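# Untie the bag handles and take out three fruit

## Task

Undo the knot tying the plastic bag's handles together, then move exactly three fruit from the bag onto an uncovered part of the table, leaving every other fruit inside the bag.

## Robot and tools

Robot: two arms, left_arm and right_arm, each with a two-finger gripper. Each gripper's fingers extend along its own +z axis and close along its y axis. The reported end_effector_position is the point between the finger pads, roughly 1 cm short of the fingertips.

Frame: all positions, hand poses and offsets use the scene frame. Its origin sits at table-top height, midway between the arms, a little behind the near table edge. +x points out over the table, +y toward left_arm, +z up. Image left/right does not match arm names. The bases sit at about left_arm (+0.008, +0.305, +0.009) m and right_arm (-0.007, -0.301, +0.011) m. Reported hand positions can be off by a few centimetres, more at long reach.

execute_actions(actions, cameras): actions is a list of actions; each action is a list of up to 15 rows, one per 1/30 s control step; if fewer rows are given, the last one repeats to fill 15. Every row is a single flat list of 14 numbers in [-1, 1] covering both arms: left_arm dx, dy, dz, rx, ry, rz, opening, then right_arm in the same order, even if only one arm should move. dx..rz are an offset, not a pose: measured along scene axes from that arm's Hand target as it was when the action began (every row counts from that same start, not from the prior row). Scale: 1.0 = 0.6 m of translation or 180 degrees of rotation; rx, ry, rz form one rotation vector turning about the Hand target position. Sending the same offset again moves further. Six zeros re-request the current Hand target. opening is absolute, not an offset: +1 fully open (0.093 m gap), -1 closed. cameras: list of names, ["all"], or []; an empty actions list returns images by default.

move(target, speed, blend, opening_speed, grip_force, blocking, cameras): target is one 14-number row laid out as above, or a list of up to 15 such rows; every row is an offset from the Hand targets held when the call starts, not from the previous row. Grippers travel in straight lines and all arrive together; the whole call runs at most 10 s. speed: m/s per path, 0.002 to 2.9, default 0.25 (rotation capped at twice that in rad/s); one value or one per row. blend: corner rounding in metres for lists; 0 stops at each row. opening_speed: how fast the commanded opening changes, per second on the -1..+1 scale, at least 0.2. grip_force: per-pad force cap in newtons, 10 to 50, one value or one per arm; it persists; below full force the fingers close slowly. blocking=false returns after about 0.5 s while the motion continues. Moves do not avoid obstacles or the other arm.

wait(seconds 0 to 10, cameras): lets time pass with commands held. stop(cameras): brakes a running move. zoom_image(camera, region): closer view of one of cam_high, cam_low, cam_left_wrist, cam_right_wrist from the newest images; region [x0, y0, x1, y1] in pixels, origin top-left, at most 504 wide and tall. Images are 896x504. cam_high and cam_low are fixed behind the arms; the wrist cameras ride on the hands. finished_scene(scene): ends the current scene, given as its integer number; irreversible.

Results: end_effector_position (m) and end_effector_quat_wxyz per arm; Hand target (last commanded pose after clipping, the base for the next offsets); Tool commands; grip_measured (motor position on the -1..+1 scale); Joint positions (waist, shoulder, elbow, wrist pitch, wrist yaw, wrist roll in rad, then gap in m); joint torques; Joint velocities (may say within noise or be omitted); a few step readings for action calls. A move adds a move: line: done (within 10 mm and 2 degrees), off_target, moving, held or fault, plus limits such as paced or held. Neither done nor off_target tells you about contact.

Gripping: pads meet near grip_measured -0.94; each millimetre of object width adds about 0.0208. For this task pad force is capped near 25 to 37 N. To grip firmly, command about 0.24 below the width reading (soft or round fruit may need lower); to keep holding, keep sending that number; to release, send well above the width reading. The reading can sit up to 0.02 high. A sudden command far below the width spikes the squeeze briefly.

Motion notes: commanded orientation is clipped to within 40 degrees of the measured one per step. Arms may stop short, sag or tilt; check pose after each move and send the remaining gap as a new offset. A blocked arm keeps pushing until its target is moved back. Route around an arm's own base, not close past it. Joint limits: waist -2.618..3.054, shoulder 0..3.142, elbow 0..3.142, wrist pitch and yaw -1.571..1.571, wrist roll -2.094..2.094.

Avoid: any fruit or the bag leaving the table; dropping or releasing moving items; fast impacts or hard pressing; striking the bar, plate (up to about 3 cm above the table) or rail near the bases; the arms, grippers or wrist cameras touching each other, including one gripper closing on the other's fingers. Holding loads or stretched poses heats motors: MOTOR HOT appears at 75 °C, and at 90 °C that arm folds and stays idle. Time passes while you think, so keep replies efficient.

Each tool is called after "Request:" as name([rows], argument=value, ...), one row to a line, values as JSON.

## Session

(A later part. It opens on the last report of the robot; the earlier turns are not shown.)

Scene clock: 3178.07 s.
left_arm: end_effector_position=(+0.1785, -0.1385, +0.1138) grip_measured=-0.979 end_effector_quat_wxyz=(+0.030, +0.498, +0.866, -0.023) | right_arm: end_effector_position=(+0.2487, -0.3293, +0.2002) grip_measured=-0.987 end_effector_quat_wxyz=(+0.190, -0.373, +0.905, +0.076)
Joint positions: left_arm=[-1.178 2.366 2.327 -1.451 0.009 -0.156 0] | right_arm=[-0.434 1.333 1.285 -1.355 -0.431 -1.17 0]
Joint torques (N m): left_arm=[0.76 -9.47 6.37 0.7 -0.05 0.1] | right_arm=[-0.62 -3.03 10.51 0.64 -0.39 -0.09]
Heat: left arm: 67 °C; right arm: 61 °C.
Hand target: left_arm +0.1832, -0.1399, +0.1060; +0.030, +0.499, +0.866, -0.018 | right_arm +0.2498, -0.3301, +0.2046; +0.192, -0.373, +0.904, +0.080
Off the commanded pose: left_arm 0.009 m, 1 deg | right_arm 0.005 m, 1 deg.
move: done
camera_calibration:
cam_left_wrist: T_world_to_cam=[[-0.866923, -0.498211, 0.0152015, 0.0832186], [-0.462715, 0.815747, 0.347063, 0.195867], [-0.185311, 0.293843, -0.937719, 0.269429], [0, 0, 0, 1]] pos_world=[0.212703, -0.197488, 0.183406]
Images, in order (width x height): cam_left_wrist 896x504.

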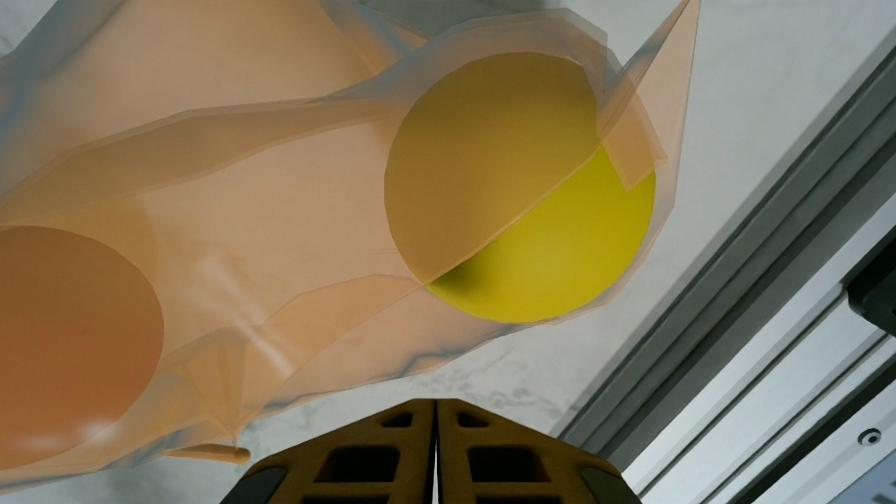

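Request:
move([
  [-0.0038,0.0178,-0.02,0,0,0,-1,0,0,0,0,0,0,-1],
  [-0.0038,0.0178,-0.11,0,0,0,-1,0,0,0,0,0,0,-1],
], speed=0.08, blend=[0.005,0], cameras=["cam_left_wrist"])

Scene clock: 3214.53 s.
left_arm: end_effector_position=(+0.1763, -0.1303, +0.0330) grip_measured=-0.979 end_effector_quat_wxyz=(+0.019, +0.499, +0.866, -0.014) | right_arm: end_effector_position=(+0.2487, -0.3293, +0.2002) grip_measured=-0.987 end_effector_quat_wxyz=(+0.190, -0.373, +0.905, +0.076)
Joint positions: left_arm=[-1.178 2.345 1.969 -1.143 0.009 -0.152 0] | right_arm=[-0.434 1.333 1.285 -1.355 -0.431 -1.17 0]
Joint torques (N m): left_arm=[0.9 -12.74 4.88 0.74 -0.06 0.06] | right_arm=[-0.83 -3.12 10.59 0.64 -0.39 -0.09]
Heat: left arm: 61 °C; right arm: 61 °C.
Hand target: left_arm +0.1809, -0.1291, +0.0399; +0.030, +0.499, +0.866, -0.018 | right_arm +0.2498, -0.3301, +0.2046; +0.192, -0.373, +0.904, +0.080
Off the commanded pose: left_arm 0.008 m, 1 deg | right_arm 0.005 m, 1 deg.
move: done
camera_calibration:
cam_left_wrist: T_world_to_cam=[[-0.868348, -0.495836, 0.0108683, 0.0872793], [-0.456531, 0.807693, 0.373111, 0.213092], [-0.19378, 0.319029, -0.927723, 0.195355], [0, 0, 0, 1]] pos_world=[0.210928, -0.191161, 0.100779]
Images, in order (width x height): cam_left_wrist 896x504.

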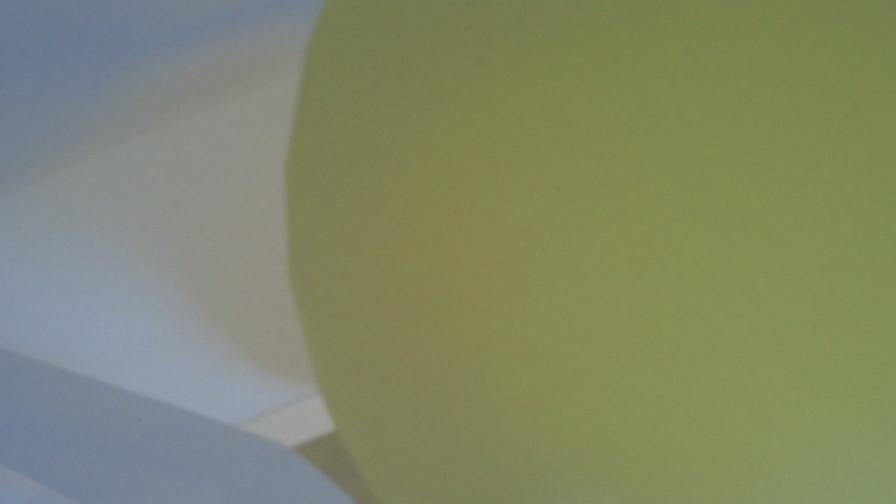

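Request:
move([
  [0.003,0,0.018,0,0,0,-1,0,0,0,0,0,0,-1],
  [0.0278,-0.0075,0.0168,0,0,0,-1,0,0,0,0,0,0,-1],
  [0.0517,-0.0242,0.0168,0,0,0,-1,0,0,0,0,0,0,-1],
  [0.0697,-0.0470,0.0168,0,0,0,-1,0,0,0,0,0,0,-1],
], speed=0.08, blend=0.008, cameras=["cam_left_wrist","cam_high"])

Scene clock: 3236.30 s.
left_arm: end_effector_position=(+0.2206, -0.1601, +0.0565) grip_measured=-0.979 end_effector_quat_wxyz=(+0.039, +0.498, +0.866, -0.026) | right_arm: end_effector_position=(+0.2487, -0.3293, +0.2002) grip_measured=-0.987 end_effector_quat_wxyz=(+0.190, -0.373, +0.905, +0.076)
Joint positions: left_arm=[-1.118 2.537 2.405 -1.341 0.009 -0.096 0] | right_arm=[-0.434 1.333 1.285 -1.355 -0.431 -1.17 0]
Joint torques (N m): left_arm=[0.72 -9.8 8.25 0.49 -0.02 0.06] | right_arm=[-0.77 -3.1 10.52 0.62 -0.38 -0.1]
Heat: left arm: 65 °C; right arm: 61 °C.
Hand target: left_arm +0.2228, -0.1574, +0.0500; +0.030, +0.499, +0.866, -0.018 | right_arm +0.2498, -0.3301, +0.2046; +0.192, -0.373, +0.904, +0.080
Off the commanded pose: left_arm 0.007 m, 1 deg | right_arm 0.005 m, 1 deg.
move: done; blend cut to 0.0055 m at target 1, 0.0078 m at target 2
camera_calibration:
cam_left_wrist: T_world_to_cam=[[-0.867058, -0.498069, 0.0117393, 0.11002], [-0.466996, 0.820724, 0.329131, 0.25554], [-0.173565, 0.279894, -0.944211, 0.225503], [0, 0, 0, 1]] pos_world=[0.253869, -0.218047, 0.127524]
Images, in order (width x height): cam_high 896x504, cam_left_wrist 896x504.

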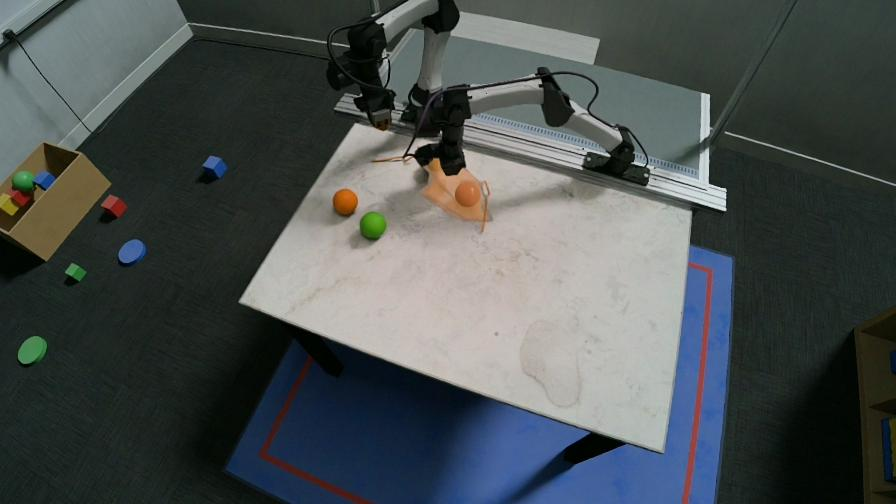

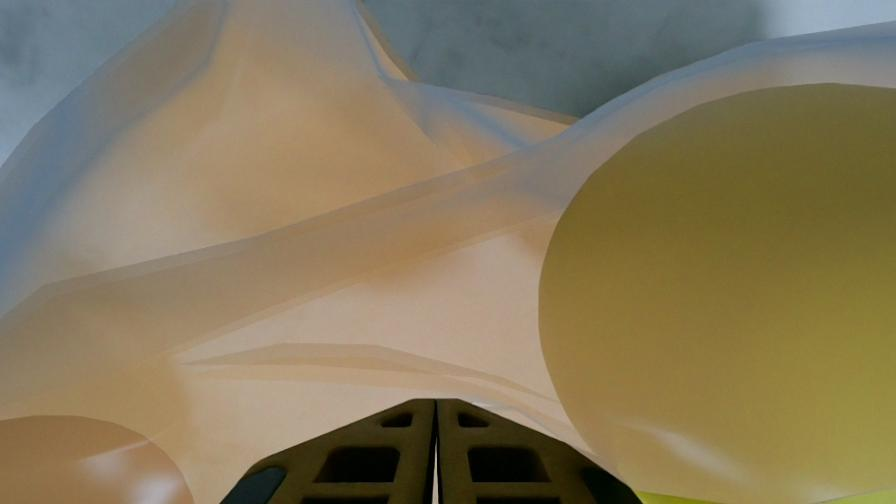

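Request:
move(target=[0,0,0.2,0,0,0,-1,0,0,0,0,0,0,-1], speed=0.15, cameras=["cam_left_wrist","cam_high","cam_right_wrist"])

Scene clock: 3275.77 s.
left_arm: end_effector_position=(+0.2203, -0.1622, +0.1557) grip_measured=-0.979 end_effector_quat_wxyz=(+0.096, +0.496, +0.861, -0.066) | right_arm: end_effector_position=(+0.2487, -0.3293, +0.2002) grip_measured=-0.987 end_effector_quat_wxyz=(+0.190, -0.373, +0.905, +0.076)
Joint positions: left_arm=[-1.118 2.479 2.682 -1.536 0.009 -0.095 0] | right_arm=[-0.434 1.333 1.285 -1.355 -0.431 -1.17 0]
Joint torques (N m): left_arm=[1.01 -12.83 7.35 0.82 0.01 0.07] | right_arm=[-0.91 -3.14 10.59 0.61 -0.38 -0.07]
Heat: left arm: 68 °C; right arm: 61 °C.
Hand target: left_arm +0.2228, -0.1574, +0.1701; +0.030, +0.499, +0.866, -0.018 | right_arm +0.2498, -0.3301, +0.2046; +0.192, -0.373, +0.904, +0.080
Off the commanded pose: left_arm 0.015 m, 9 deg | right_arm 0.005 m, 1 deg.
joint sent to its limit (left arm) — joint 4 (wrist pitch), lower limit. The joint targets are off in orientation, not in position.
move: off_target (left_arm)
camera_calibration:
cam_left_wrist: T_world_to_cam=[[-0.869455, -0.493447, 0.0236391, 0.107107], [-0.48014, 0.855332, 0.194608, 0.25396], [-0.116248, 0.157853, -0.980596, 0.292856], [0, 0, 0, 1]] pos_world=[0.249105, -0.210596, 0.235219]
cam_right_wrist: T_world_to_cam=[[0.710606, -0.703541, 0.00832254, -0.410245], [-0.70359, -0.71055, 0.00892393, -0.0210424], [-0.00036476, -0.0121971, -0.999926, 0.282109], [0, 0, 0, 1]] pos_world=[0.276821, -0.300135, 0.28569]
Images, in order (width x height): cam_high 896x504, cam_left_wrist 896x504, cam_right_wrist 896x504.

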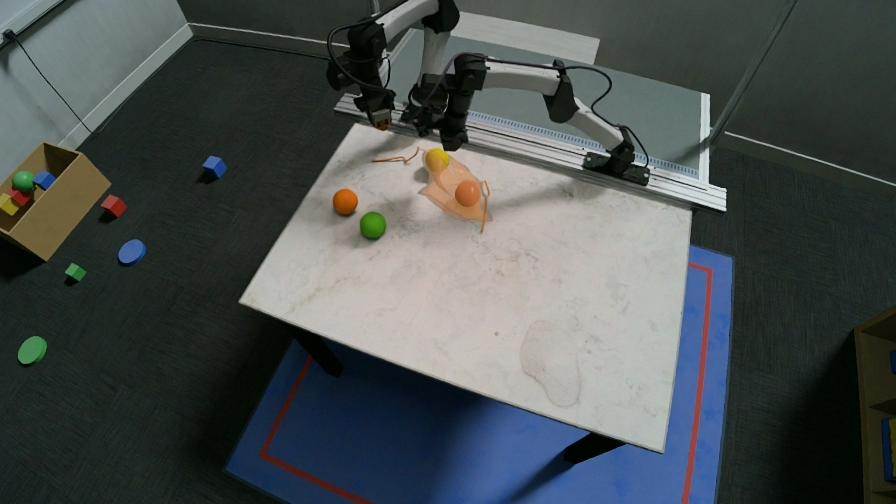

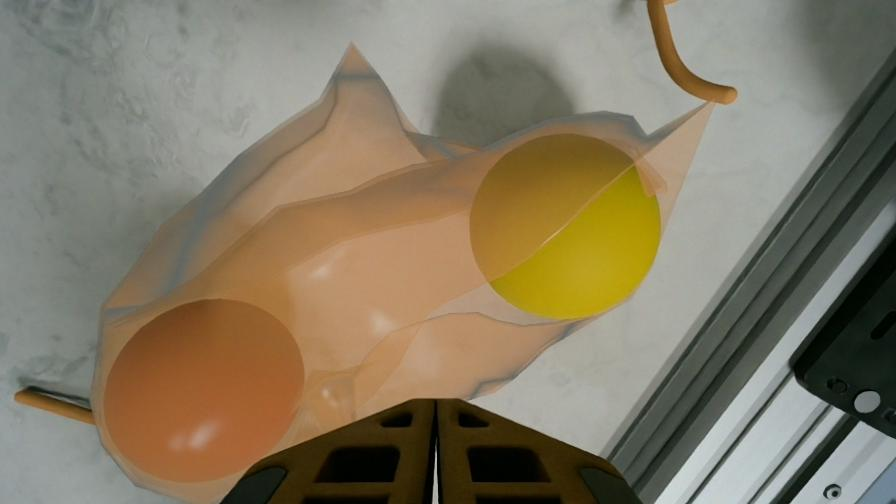

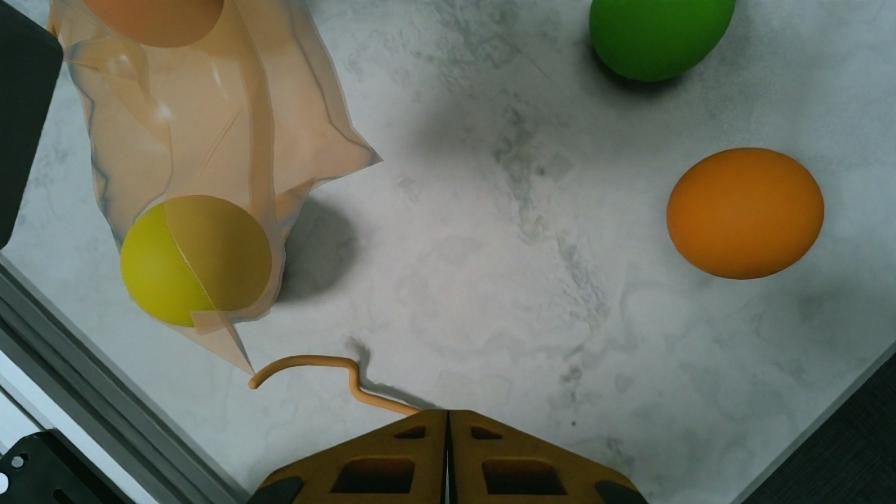

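Request:
move(target=[-0.0372,-0.0102,-0.1168,0,0,0,-1,0,0,0,0,0,0,-1], speed=0.1, cameras=["cam_left_wrist"])

Request:
zoom_image(camera="cam_left_wrist", region=[300, 150, 700, 410])

Scene clock: 3319.77 s.
left_arm: end_effector_position=(+0.2027, -0.1695, +0.1137) grip_measured=-0.979 end_effector_quat_wxyz=(+0.058, +0.502, +0.862, -0.043) | right_arm: end_effector_position=(+0.2487, -0.3293, +0.2002) grip_measured=-0.987 end_effector_quat_wxyz=(+0.190, -0.373, +0.905, +0.076)
Joint positions: left_arm=[-1.156 2.559 2.675 -1.538 0.009 -0.123 0] | right_arm=[-0.434 1.333 1.285 -1.355 -0.431 -1.17 0]
Joint torques (N m): left_arm=[0.1 -10.04 5.23 0.61 -0.06 -0.08] | right_arm=[-0.79 -3.12 10.54 0.62 -0.38 -0.1]
Heat: left arm: 70 °C; right arm: 61 °C.
Hand target: left_arm +0.2004, -0.1636, +0.1000; +0.030, +0.499, +0.866, -0.018 | right_arm +0.2498, -0.3301, +0.2046; +0.192, -0.373, +0.904, +0.080
Off the commanded pose: left_arm 0.015 m, 4 deg | right_arm 0.005 m, 1 deg.
joint sent to its limit (left arm) — joint 4 (wrist pitch), lower limit. The joint targets still meet the commanded pose.
move: off_target (left_arm)
camera_calibration:
cam_left_wrist: T_world_to_cam=[[-0.873354, -0.48667, 0.0201446, 0.0914191], [-0.462151, 0.840997, 0.281319, 0.243928], [-0.153851, 0.236381, -0.959403, 0.269362], [0, 0, 0, 1]] pos_world=[0.234014, -0.224324, 0.187963]
Images, in order (width x height): cam_left_wrist 896x504.

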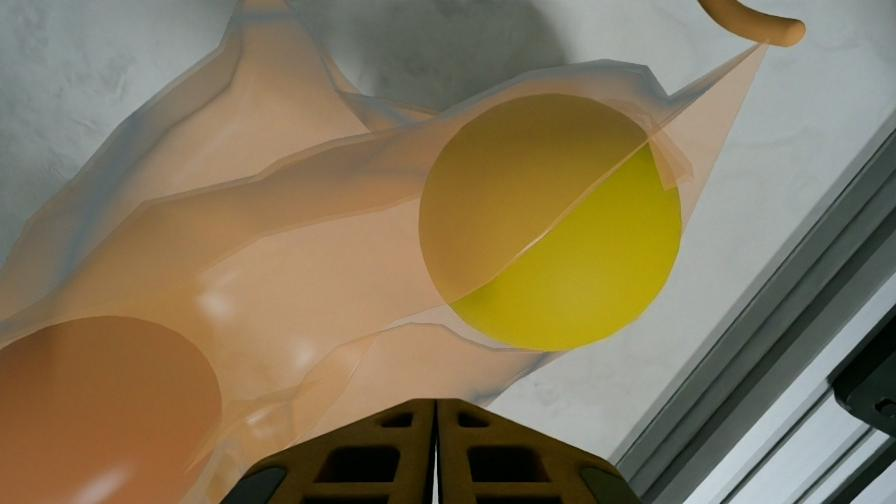

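Scaled by 1.260 from the camera's 896x504 image, which has a finer 1280x720 frame.

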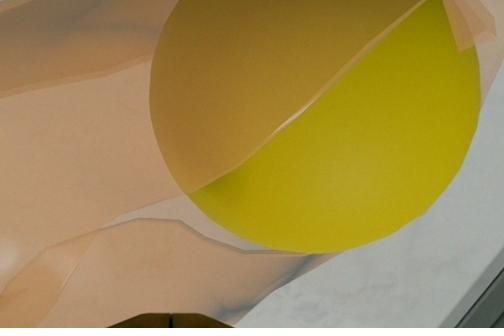

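Request:
move([
  [-0.006,0.003,-0.03,0,0,0,-1,0,0,0,0,0,0,-1],
  [-0.006,0.003,-0.0967,0,0,0,-1,0,0,0,0,0,0,-1],
], speed=0.08, blend=[0.005,0], cameras=["cam_left_wrist","cam_low"])

Request:
zoom_image(camera="cam_low", region=[200, 240, 400, 360])

Scene clock: 3354.20 s.
left_arm: end_effector_position=(+0.1956, -0.1575, +0.0330) grip_measured=-0.979 end_effector_quat_wxyz=(+0.014, +0.502, +0.865, -0.009) | right_arm: end_effector_position=(+0.2487, -0.3293, +0.2002) grip_measured=-0.987 end_effector_quat_wxyz=(+0.190, -0.373, +0.905, +0.076)
Joint positions: left_arm=[-1.162 2.543 2.326 -1.317 0.009 -0.13 0] | right_arm=[-0.434 1.333 1.285 -1.355 -0.431 -1.17 0]
Joint torques (N m): left_arm=[0.03 -13.74 5 0.69 -0.05 -0.1] | right_arm=[-0.8 -3.15 10.52 0.64 -0.37 -0.09]
Heat: left arm: 72 °C; right arm: 62 °C.
Hand target: left_arm +0.1969, -0.1618, +0.0420; +0.030, +0.499, +0.866, -0.018 | right_arm +0.2498, -0.3301, +0.2046; +0.192, -0.373, +0.904, +0.080
Off the commanded pose: left_arm 0.010 m, 2 deg | right_arm 0.005 m, 1 deg.
move: done
camera_calibration:
cam_left_wrist: T_world_to_cam=[[-0.87124, -0.490797, 0.00768118, 0.0920541], [-0.450312, 0.805404, 0.385415, 0.241886], [-0.195347, 0.33233, -0.922711, 0.209925], [0, 0, 0, 1]] pos_world=[0.230133, -0.2194, 0.0997664]
Images, in order (width x height): cam_low 896x504, cam_left_wrist 896x504.

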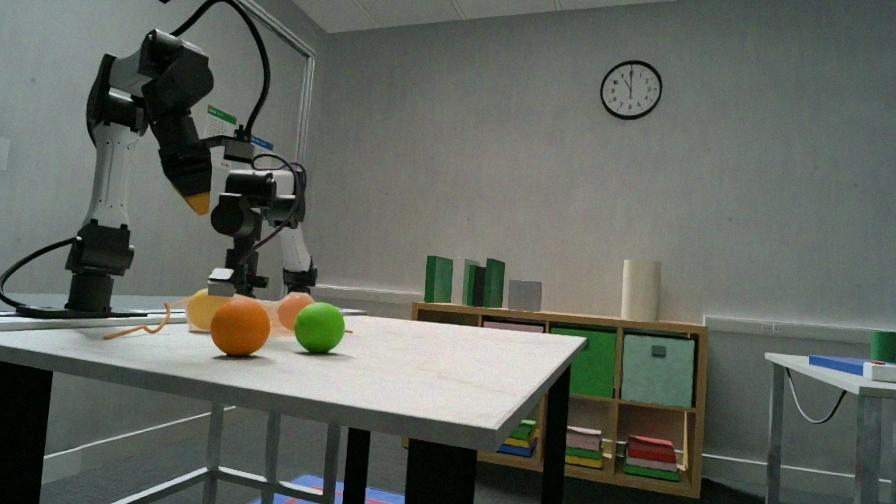

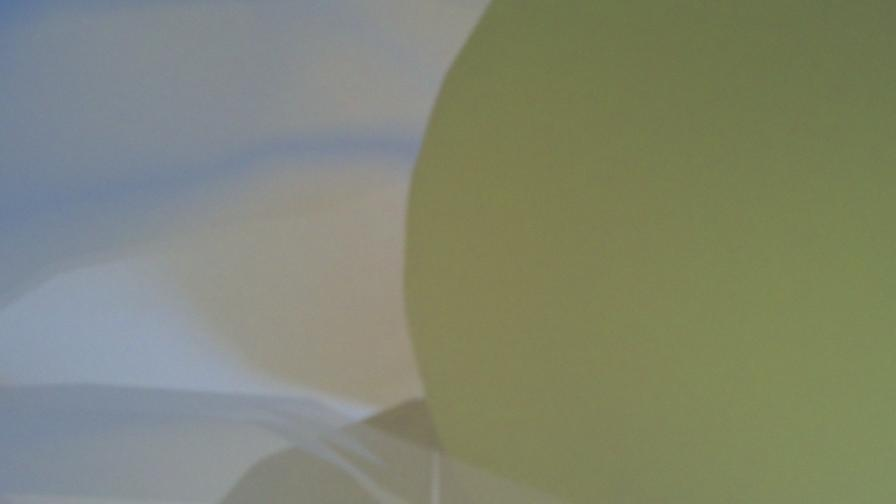

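Scaled by 2.520 from the camera's 896x504 image, which has a finer 1280x720 frame.

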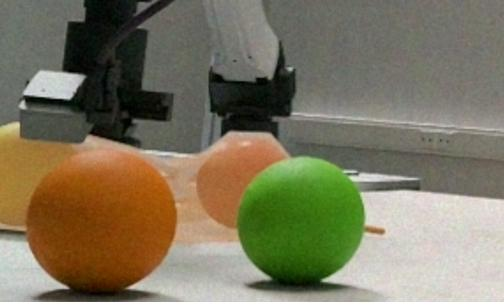

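Request:
move([
  [0.005,0.0,-0.0,-0.0289,-0.0167,0,-1,0,0,0,0,0,0,-1],
  [0.0247,-0.0055,-0.007,-0.0289,-0.0167,0,-1,0,0,0,0,0,0,-1],
  [0.0492,-0.0207,-0.01,-0.0289,-0.0167,0,-1,0,0,0,0,0,0,-1],
  [0.0672,-0.0435,-0.01,-0.0289,-0.0167,0,-1,0,0,0,0,0,0,-1],
], speed=0.07, blend=0.008, cameras=["cam_left_wrist","cam_high","cam_right_wrist"])

Scene clock: 3375.03 s.
left_arm: end_effector_position=(+0.2342, -0.1914, +0.0436) grip_measured=-0.979 end_effector_quat_wxyz=(+0.083, +0.496, +0.862, -0.055) | right_arm: end_effector_position=(+0.2487, -0.3293, +0.2002) grip_measured=-0.987 end_effector_quat_wxyz=(+0.190, -0.373, +0.905, +0.076)
Joint positions: left_arm=[-1.121 2.595 2.447 -1.219 0.004 -0.099 0] | right_arm=[-0.434 1.333 1.285 -1.355 -0.431 -1.17 0]
Joint torques (N m): left_arm=[0.73 -10.13 8.46 0.7 -0.06 0.07] | right_arm=[-0.77 -3.14 10.59 0.6 -0.4 -0.12]
Heat: left arm: 81 °C; right arm: 62 °C. Fold the left arm in close to its base, or ease its load, before you think long.
Hand target: left_arm +0.2372, -0.1878, +0.0359; +0.075, +0.498, +0.863, -0.044 | right_arm +0.2498, -0.3301, +0.2046; +0.192, -0.373, +0.904, +0.080
Off the commanded pose: left_arm 0.009 m, 2 deg | right_arm 0.005 m, 1 deg.
MOTOR HOT: joint 2 (shoulder) of the left arm reports 81 °C; the controller's stop level is 90 °C. To cool a motor, set the load down, stop pushing, or move to a pose that needs little force.
move: done; blend cut to 0.0065 m at target 1, 0.0065 m at target 2
camera_calibration:
cam_left_wrist: T_world_to_cam=[[-0.868229, -0.495868, 0.0171113, 0.106941], [-0.479617, 0.847607, 0.227001, 0.304438], [-0.127066, 0.188882, -0.973744, 0.197321], [0, 0, 0, 1]] pos_world=[0.263935, -0.242285, 0.121202]
cam_right_wrist: T_world_to_cam=[[0.710606, -0.703541, 0.00832254, -0.410245], [-0.70359, -0.71055, 0.00892393, -0.0210424], [-0.00036476, -0.0121971, -0.999926, 0.282109], [0, 0, 0, 1]] pos_world=[0.276821, -0.300135, 0.28569]
Images, in order (width x height): cam_high 896x504, cam_left_wrist 896x504, cam_right_wrist 896x504.

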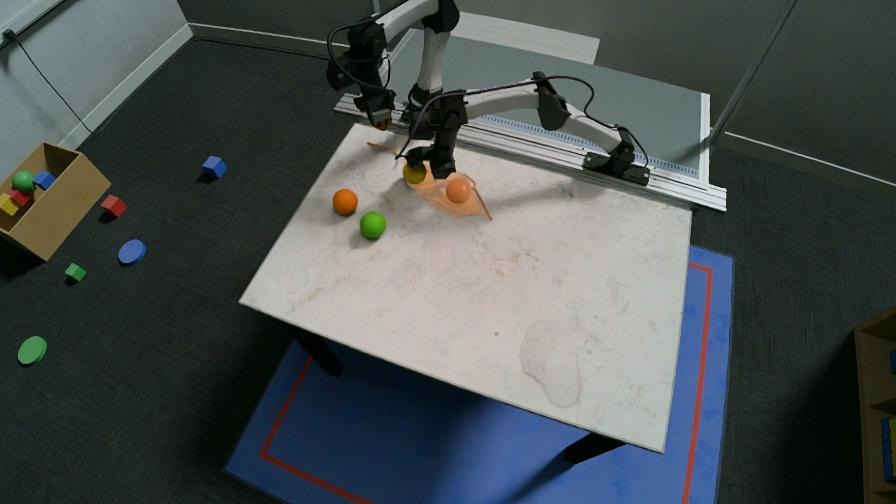

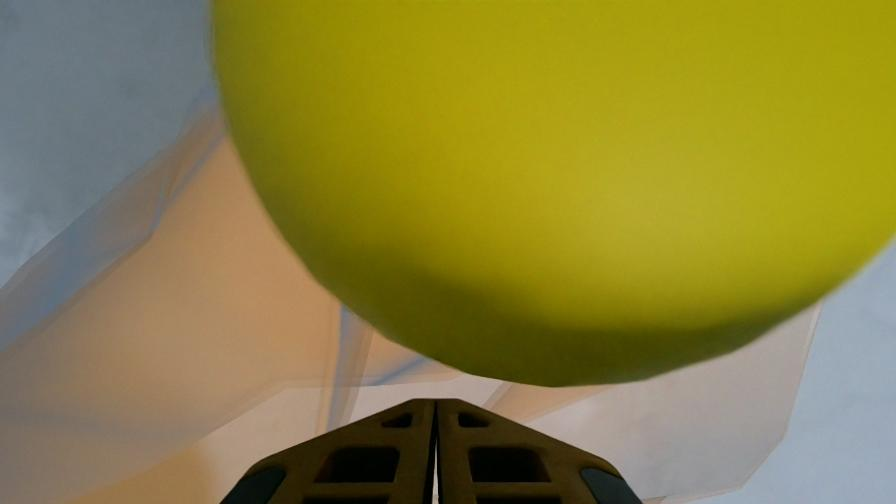

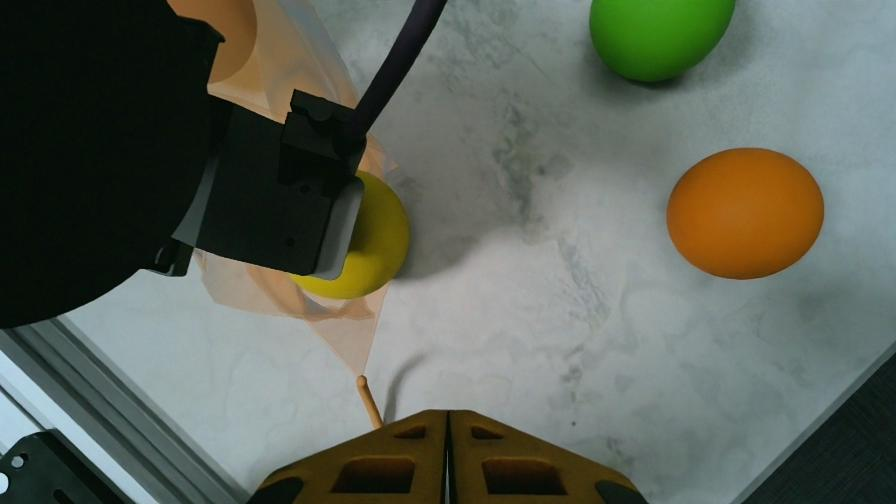

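Request:
move([
  [0,0,0.2,0,0,0,-1,0,0,0,0,0,0,-1],
  [-0.02,0.45,0.25,-0.067,-0.039,0,-1,0,0,0,0,0,0,-1],
], speed=[0.15,0.25], blend=[0.03,0], cameras=["all"])

Scene clock: 3386.63 s.
left_arm: end_effector_position=(+0.2261, +0.0812, +0.1880) grip_measured=-0.979 end_effector_quat_wxyz=(+0.179, +0.487, +0.849, -0.100) | right_arm: end_effector_position=(+0.2487, -0.3293, +0.2002) grip_measured=-0.987 end_effector_quat_wxyz=(+0.190, -0.373, +0.905, +0.076)
Joint positions: left_arm=[-0.7 1.374 1.248 -1.048 0.134 0.292 0] | right_arm=[-0.434 1.333 1.285 -1.355 -0.431 -1.17 0]
Joint torques (N m): left_arm=[0.73 -5.12 5.57 1.43 0.27 0.04] | right_arm=[-0.92 -3.1 10.59 0.62 -0.4 -0.08]
Heat: left arm: 79 °C; right arm: 62 °C. Fold the left arm in close to its base, or ease its load, before you think long.
Hand target: left_arm +0.2251, +0.0822, +0.1858; +0.180, +0.489, +0.847, -0.104 | right_arm +0.2498, -0.3301, +0.2046; +0.192, -0.373, +0.904, +0.080
Off the commanded pose: left_arm 0.002 m, 1 deg | right_arm 0.005 m, 1 deg.
MOTOR HOT: still on. Joint 2 (shoulder) of the left arm reports 79 °C.
elbow stopped short (left arm): the move would have taken joint 3 (elbow) straighter than the controller allows.
move: done
camera_calibration:
cam_left_wrist: T_world_to_cam=[[-0.866109, -0.499853, -0.00150395, 0.235897], [-0.499816, 0.866001, 0.0150132, 0.0795393], [-0.00620198, 0.0137548, -0.999886, 0.277241], [0, 0, 0, 1]] pos_world=[0.245787, 0.0452191, 0.27637]
cam_right_wrist: T_world_to_cam=[[0.710606, -0.703541, 0.00832254, -0.410245], [-0.70359, -0.71055, 0.00892393, -0.0210424], [-0.00036476, -0.0121971, -0.999926, 0.282109], [0, 0, 0, 1]] pos_world=[0.276821, -0.300135, 0.28569]

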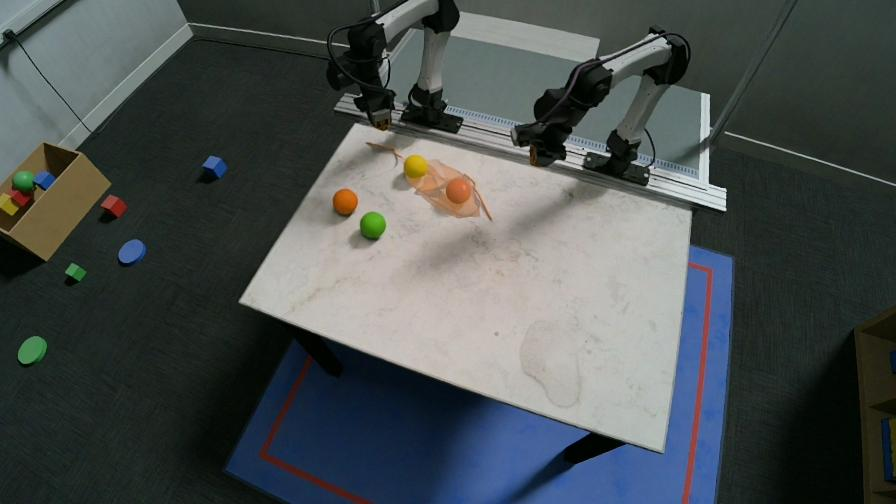

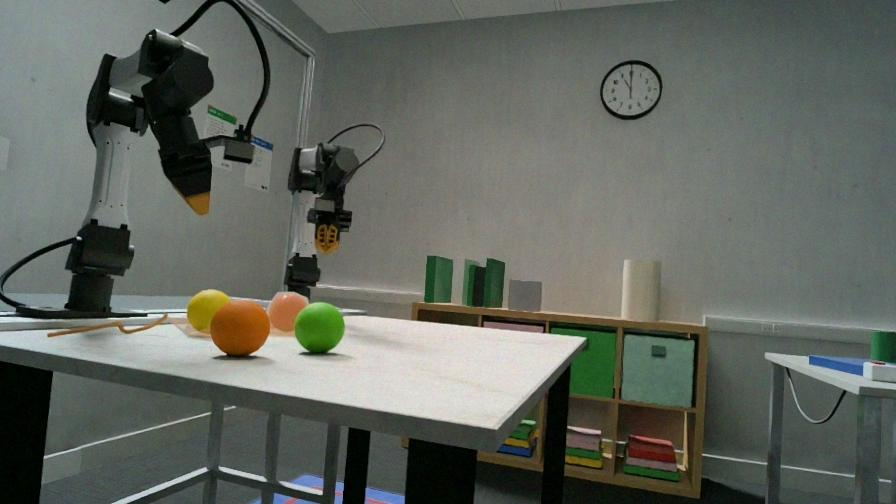

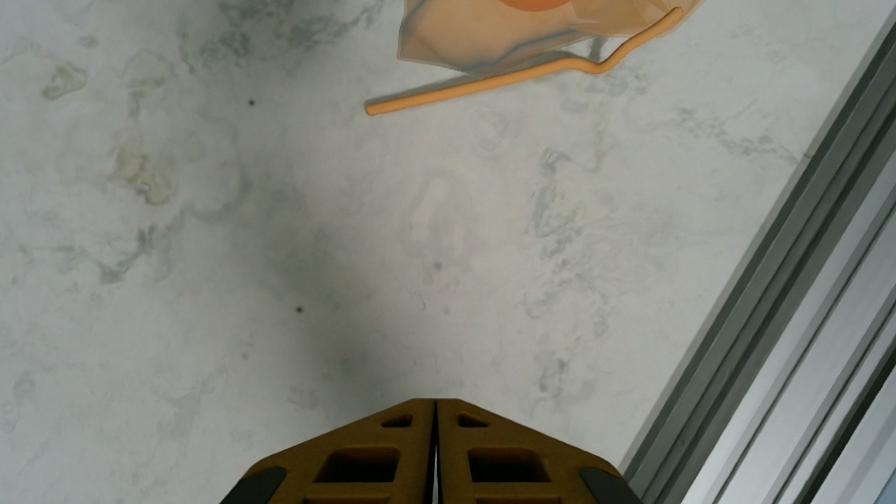

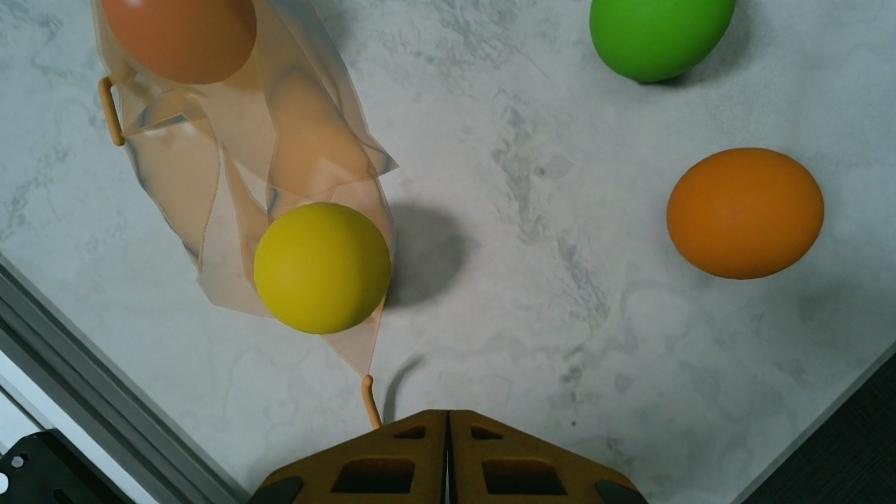

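Request:
move([
  [0,0,0,0,0,0,-1,-0.0455,0.1222,-0.09,-0.0786,0.0786,0,0.47],
  [0,0,0,0,0,0,-1,-0.0455,0.1222,-0.1577,-0.0786,0.0786,0,0.47],
], speed=0.15, blend=[0.02,0], cameras=["cam_right_wrist","cam_low","cam_high"])

Scene clock: 3417.37 s.
left_arm: end_effector_position=(+0.2260, +0.0811, +0.1880) grip_measured=-0.979 end_effector_quat_wxyz=(+0.180, +0.487, +0.849, -0.101) | right_arm: end_effector_position=(+0.2217, -0.2557, +0.1141) grip_measured=+0.468 end_effector_quat_wxyz=(+0.035, -0.383, +0.923, +0.019)
Joint positions: left_arm=[-0.7 1.374 1.248 -1.048 0.135 0.292 0] | right_arm=[0.1 1.326 1.014 -1.171 -0.097 -0.674 0.068]
Joint torques (N m): left_arm=[0.77 -5.11 5.56 1.43 0.21 0.07] | right_arm=[0.32 -3.54 7.06 0.86 0.1 0.07]
Heat: left arm: 62 °C; right arm: 62 °C.
Hand target: left_arm +0.2251, +0.0822, +0.1859; +0.180, +0.489, +0.847, -0.104 | right_arm +0.2226, -0.2567, +0.1100; +0.033, -0.381, +0.924, +0.013
Off the commanded pose: left_arm 0.003 m, 0 deg | right_arm 0.004 m, 1 deg.
MOTOR HOT: cleared for the motors of the left arm.
move: done
camera_calibration:
cam_right_wrist: T_world_to_cam=[[0.714373, -0.699716, -0.00830572, -0.336506], [-0.657674, -0.67541, 0.333595, -0.0251214], [-0.239031, -0.232848, -0.94268, 0.186939], [0, 0, 0, 1]] pos_world=[0.268553, -0.208898, 0.181809]
Images, in order (width x height): cam_high 896x504, cam_low 896x504, cam_right_wrist 896x504.

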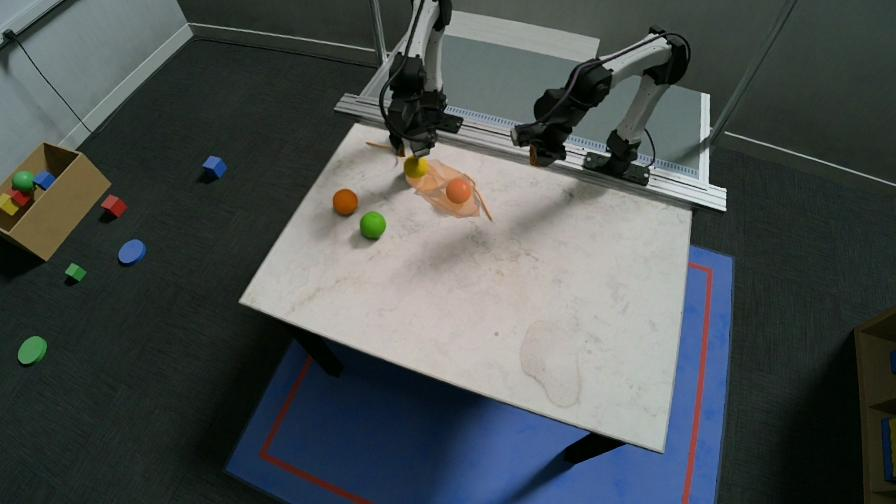

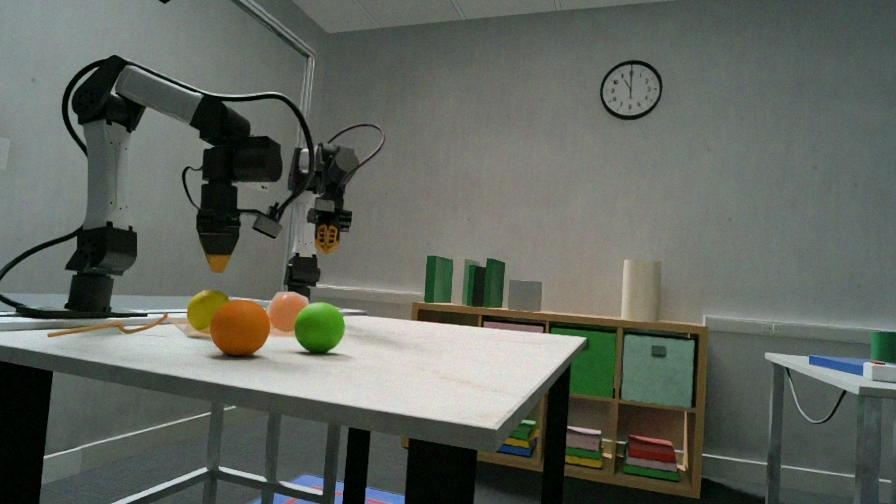

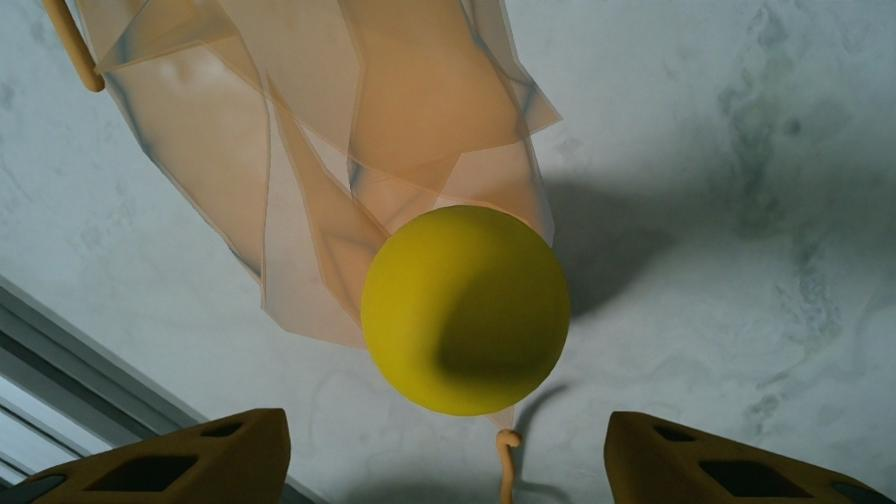

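Request:
move(target=[0,0,0,0,0,0,-1,0.0,-0.0117,-0.0533,0,0,0,0.5], speed=0.1, cameras=["cam_right_wrist"])

Scene clock: 3432.57 s.
left_arm: end_effector_position=(+0.2260, +0.0811, +0.1880) grip_measured=-0.979 end_effector_quat_wxyz=(+0.180, +0.487, +0.849, -0.101) | right_arm: end_effector_position=(+0.2221, -0.2592, +0.0827) grip_measured=+0.498 end_effector_quat_wxyz=(+0.036, -0.382, +0.923, +0.018)
Joint positions: left_arm=[-0.7 1.374 1.248 -1.048 0.135 0.292 0] | right_arm=[0.09 1.346 0.903 -1.039 -0.097 -0.682 0.069]
Joint torques (N m): left_arm=[0.81 -5.08 5.6 1.44 0.21 0.07] | right_arm=[-0.96 -3.44 6.82 0.87 0.07 -0.05]
Heat: left arm: 59 °C; right arm: 61 °C.
Hand target: left_arm +0.2251, +0.0822, +0.1859; +0.180, +0.489, +0.847, -0.104 | right_arm +0.2225, -0.2638, +0.0780; +0.033, -0.381, +0.924, +0.013
Off the commanded pose: left_arm 0.003 m, 0 deg | right_arm 0.007 m, 1 deg.
move: done
camera_calibration:
cam_right_wrist: T_world_to_cam=[[0.71384, -0.700283, -0.00606762, -0.339744], [-0.65894, -0.674579, 0.332778, -0.0162063], [-0.237132, -0.233552, -0.942986, 0.156075], [0, 0, 0, 1]] pos_world=[0.268854, -0.212398, 0.150508]
Images, in order (width x height): cam_right_wrist 896x504.

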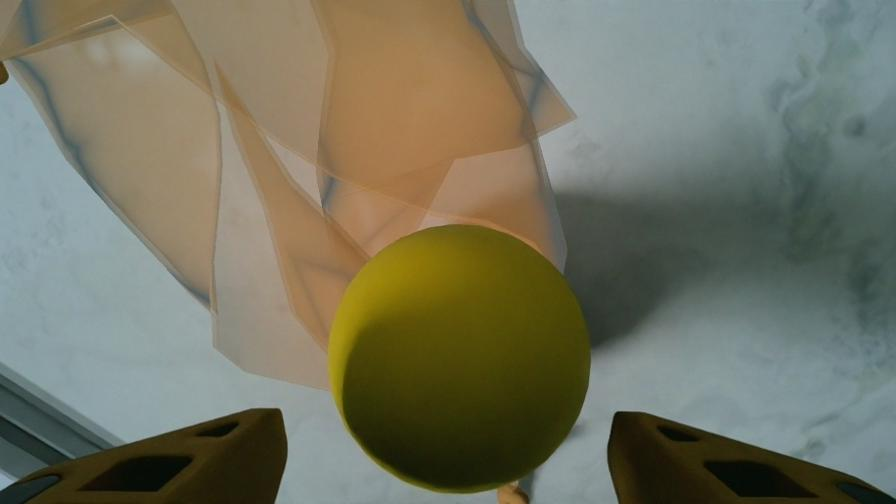

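Request:
move([
  [0,0,0,0,0,0,-1,-0.0017,-0.007,0.0,0,0,0,0.7],
  [0,0,0,0,0,0,-1,-0.0017,-0.007,-0.0733,0,0,0,0.7],
], speed=0.06, cameras=["cam_right_wrist"])

Scene clock: 3450.40 s.
left_arm: end_effector_position=(+0.2260, +0.0811, +0.1880) grip_measured=-0.979 end_effector_quat_wxyz=(+0.180, +0.487, +0.849, -0.101) | right_arm: end_effector_position=(+0.2224, -0.2653, +0.0387) grip_measured=+0.698 end_effector_quat_wxyz=(+0.036, -0.382, +0.923, +0.017)
Joint positions: left_arm=[-0.7 1.374 1.248 -1.048 0.135 0.292 0] | right_arm=[0.071 1.406 0.767 -0.843 -0.097 -0.701 0.079]
Joint torques (N m): left_arm=[0.79 -5.15 5.63 1.44 0.23 0.07] | right_arm=[-0.31 -3.56 6.5 0.86 0.07 0]
Heat: left arm: 56 °C; right arm: 59 °C.
Hand target: left_arm +0.2251, +0.0822, +0.1859; +0.180, +0.489, +0.847, -0.104 | right_arm +0.2215, -0.2679, +0.0340; +0.033, -0.381, +0.924, +0.013
Off the commanded pose: left_arm 0.003 m, 0 deg | right_arm 0.006 m, 1 deg.
move: done
camera_calibration:
cam_right_wrist: T_world_to_cam=[[0.713797, -0.700342, -0.00394148, -0.344584], [-0.659488, -0.674031, 0.332802, -0.00521511], [-0.235732, -0.234953, -0.942989, 0.112547], [0, 0, 0, 1]] pos_world=[0.269054, -0.218398, 0.106508]
Images, in order (width x height): cam_right_wrist 896x504.

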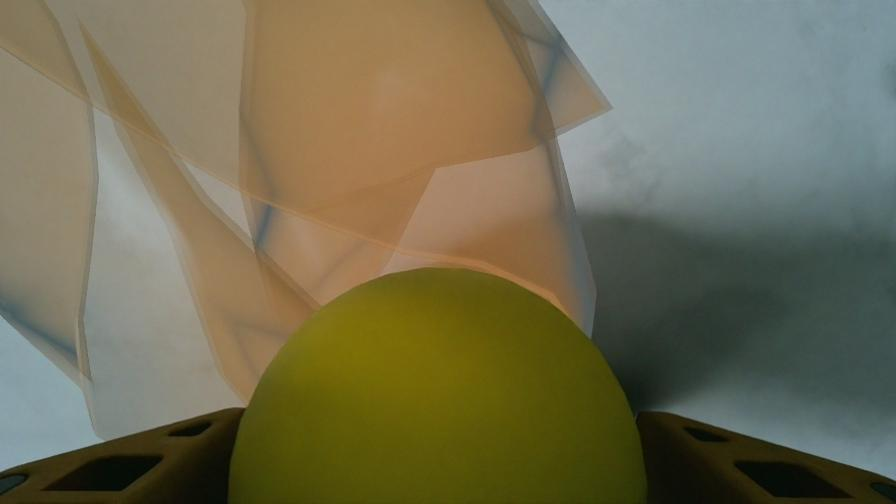

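Request:
move(target=[0,0,0,0,0,0,-1,0,0,0,0,0,0,0.15], opening_speed=0.4, cameras=["cam_right_wrist"])

Scene clock: 3458.40 s.
left_arm: end_effector_position=(+0.2260, +0.0811, +0.1880) grip_measured=-0.979 end_effector_quat_wxyz=(+0.180, +0.487, +0.849, -0.101) | right_arm: end_effector_position=(+0.2226, -0.2652, +0.0388) grip_measured=+0.349 end_effector_quat_wxyz=(+0.037, -0.382, +0.923, +0.017)
Joint positions: left_arm=[-0.7 1.374 1.248 -1.048 0.135 0.292 0] | right_arm=[0.071 1.406 0.767 -0.842 -0.097 -0.701 0.062]
Joint torques (N m): left_arm=[0.75 -5.14 5.65 1.43 0.2 0.06] | right_arm=[-0.35 -3.56 6.52 0.86 0.04 0.02]
Heat: left arm: 55 °C; right arm: 59 °C.
Hand target: left_arm +0.2251, +0.0822, +0.1859; +0.180, +0.489, +0.847, -0.104 | right_arm +0.2215, -0.2679, +0.0340; +0.033, -0.381, +0.924, +0.013
Off the commanded pose: left_arm 0.003 m, 0 deg | right_arm 0.006 m, 1 deg.
move: done
camera_calibration:
cam_right_wrist: T_world_to_cam=[[0.713839, -0.700302, -0.0033556, -0.34465], [-0.659728, -0.674073, 0.332242, -0.00496627], [-0.234932, -0.234954, -0.943188, 0.1124], [0, 0, 0, 1]] pos_world=[0.269155, -0.218298, 0.106508]
Images, in order (width x height): cam_right_wrist 896x504.

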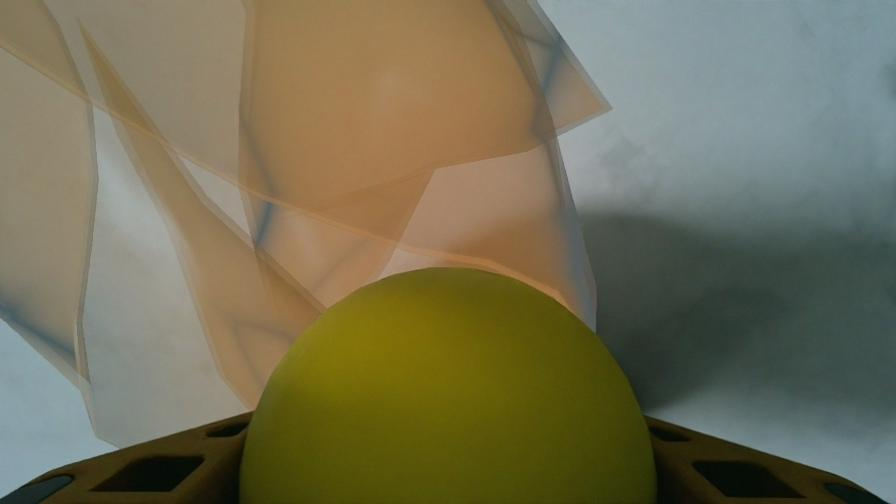

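Gripped. Lift gently.

Request:
move(target=[0,0,0,0,0,0,-1,0,0,0.22,0,0,0,0.15], speed=0.08, cameras=["cam_right_wrist","cam_low","cam_high"])

Scene clock: 3466.40 s.
left_arm: end_effector_position=(+0.2260, +0.0811, +0.1880) grip_measured=-0.979 end_effector_quat_wxyz=(+0.180, +0.487, +0.849, -0.101) | right_arm: end_effector_position=(+0.2201, -0.2645, +0.1541) grip_measured=+0.349 end_effector_quat_wxyz=(+0.021, -0.382, +0.924, +0.022)
Joint positions: left_arm=[-0.7 1.374 1.248 -1.048 0.135 0.292 0] | right_arm=[0.055 1.341 1.185 -1.36 -0.097 -0.718 0.062]
Joint torques (N m): left_arm=[0.79 -5.15 5.68 1.43 0.21 0.06] | right_arm=[-1.07 -5.78 11.47 0.33 0 -0.12]
Heat: left arm: 54 °C; right arm: 59 °C.
Hand target: left_arm +0.2251, +0.0822, +0.1859; +0.180, +0.489, +0.847, -0.104 | right_arm +0.2215, -0.2680, +0.1660; +0.033, -0.381, +0.924, +0.013
Off the commanded pose: left_arm 0.003 m, 0 deg | right_arm 0.012 m, 2 deg.
move: off_target (right_arm)
camera_calibration:
cam_right_wrist: T_world_to_cam=[[0.712633, -0.701122, -0.0241308, -0.338692], [-0.649257, -0.672165, 0.355892, -0.0499644], [-0.265744, -0.237953, -0.934215, 0.225462], [0, 0, 0, 1]] pos_world=[0.268838, -0.217399, 0.220239]
Images, in order (width x height): cam_high 896x504, cam_low 896x504, cam_right_wrist 896x504.

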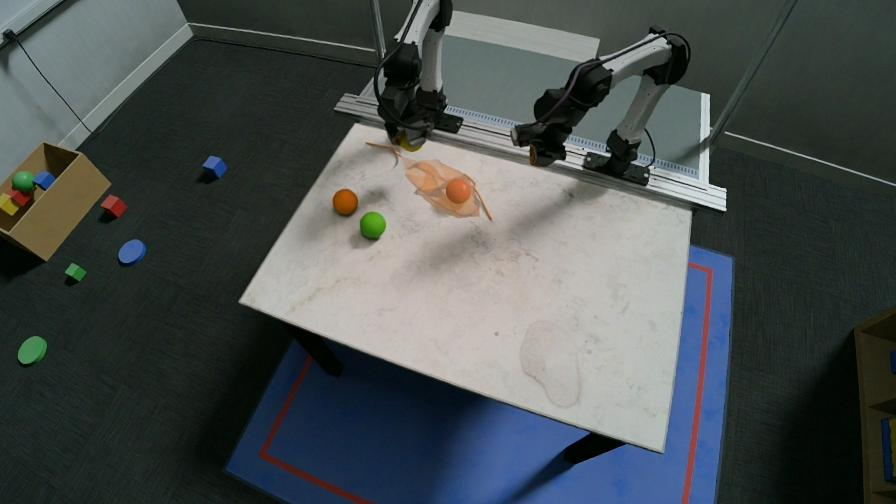

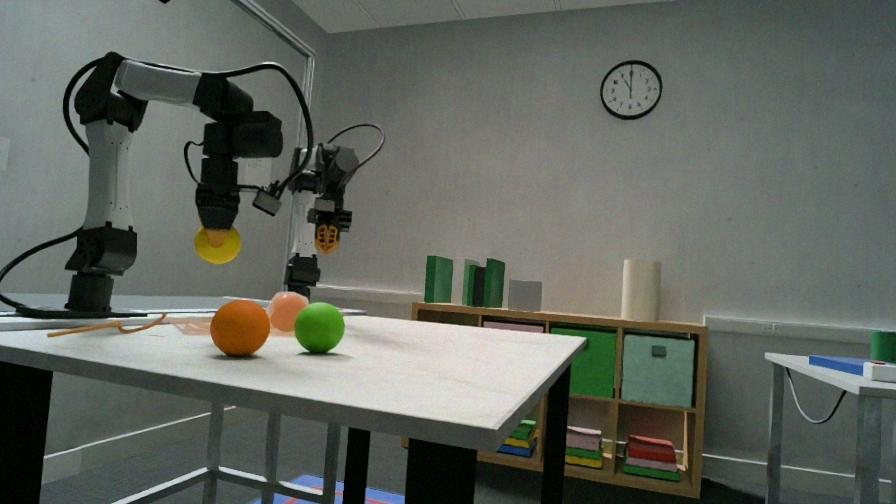

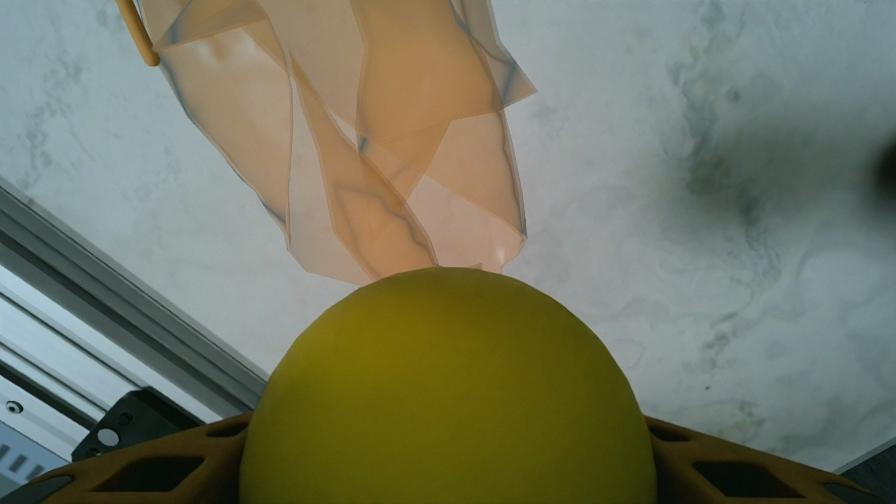

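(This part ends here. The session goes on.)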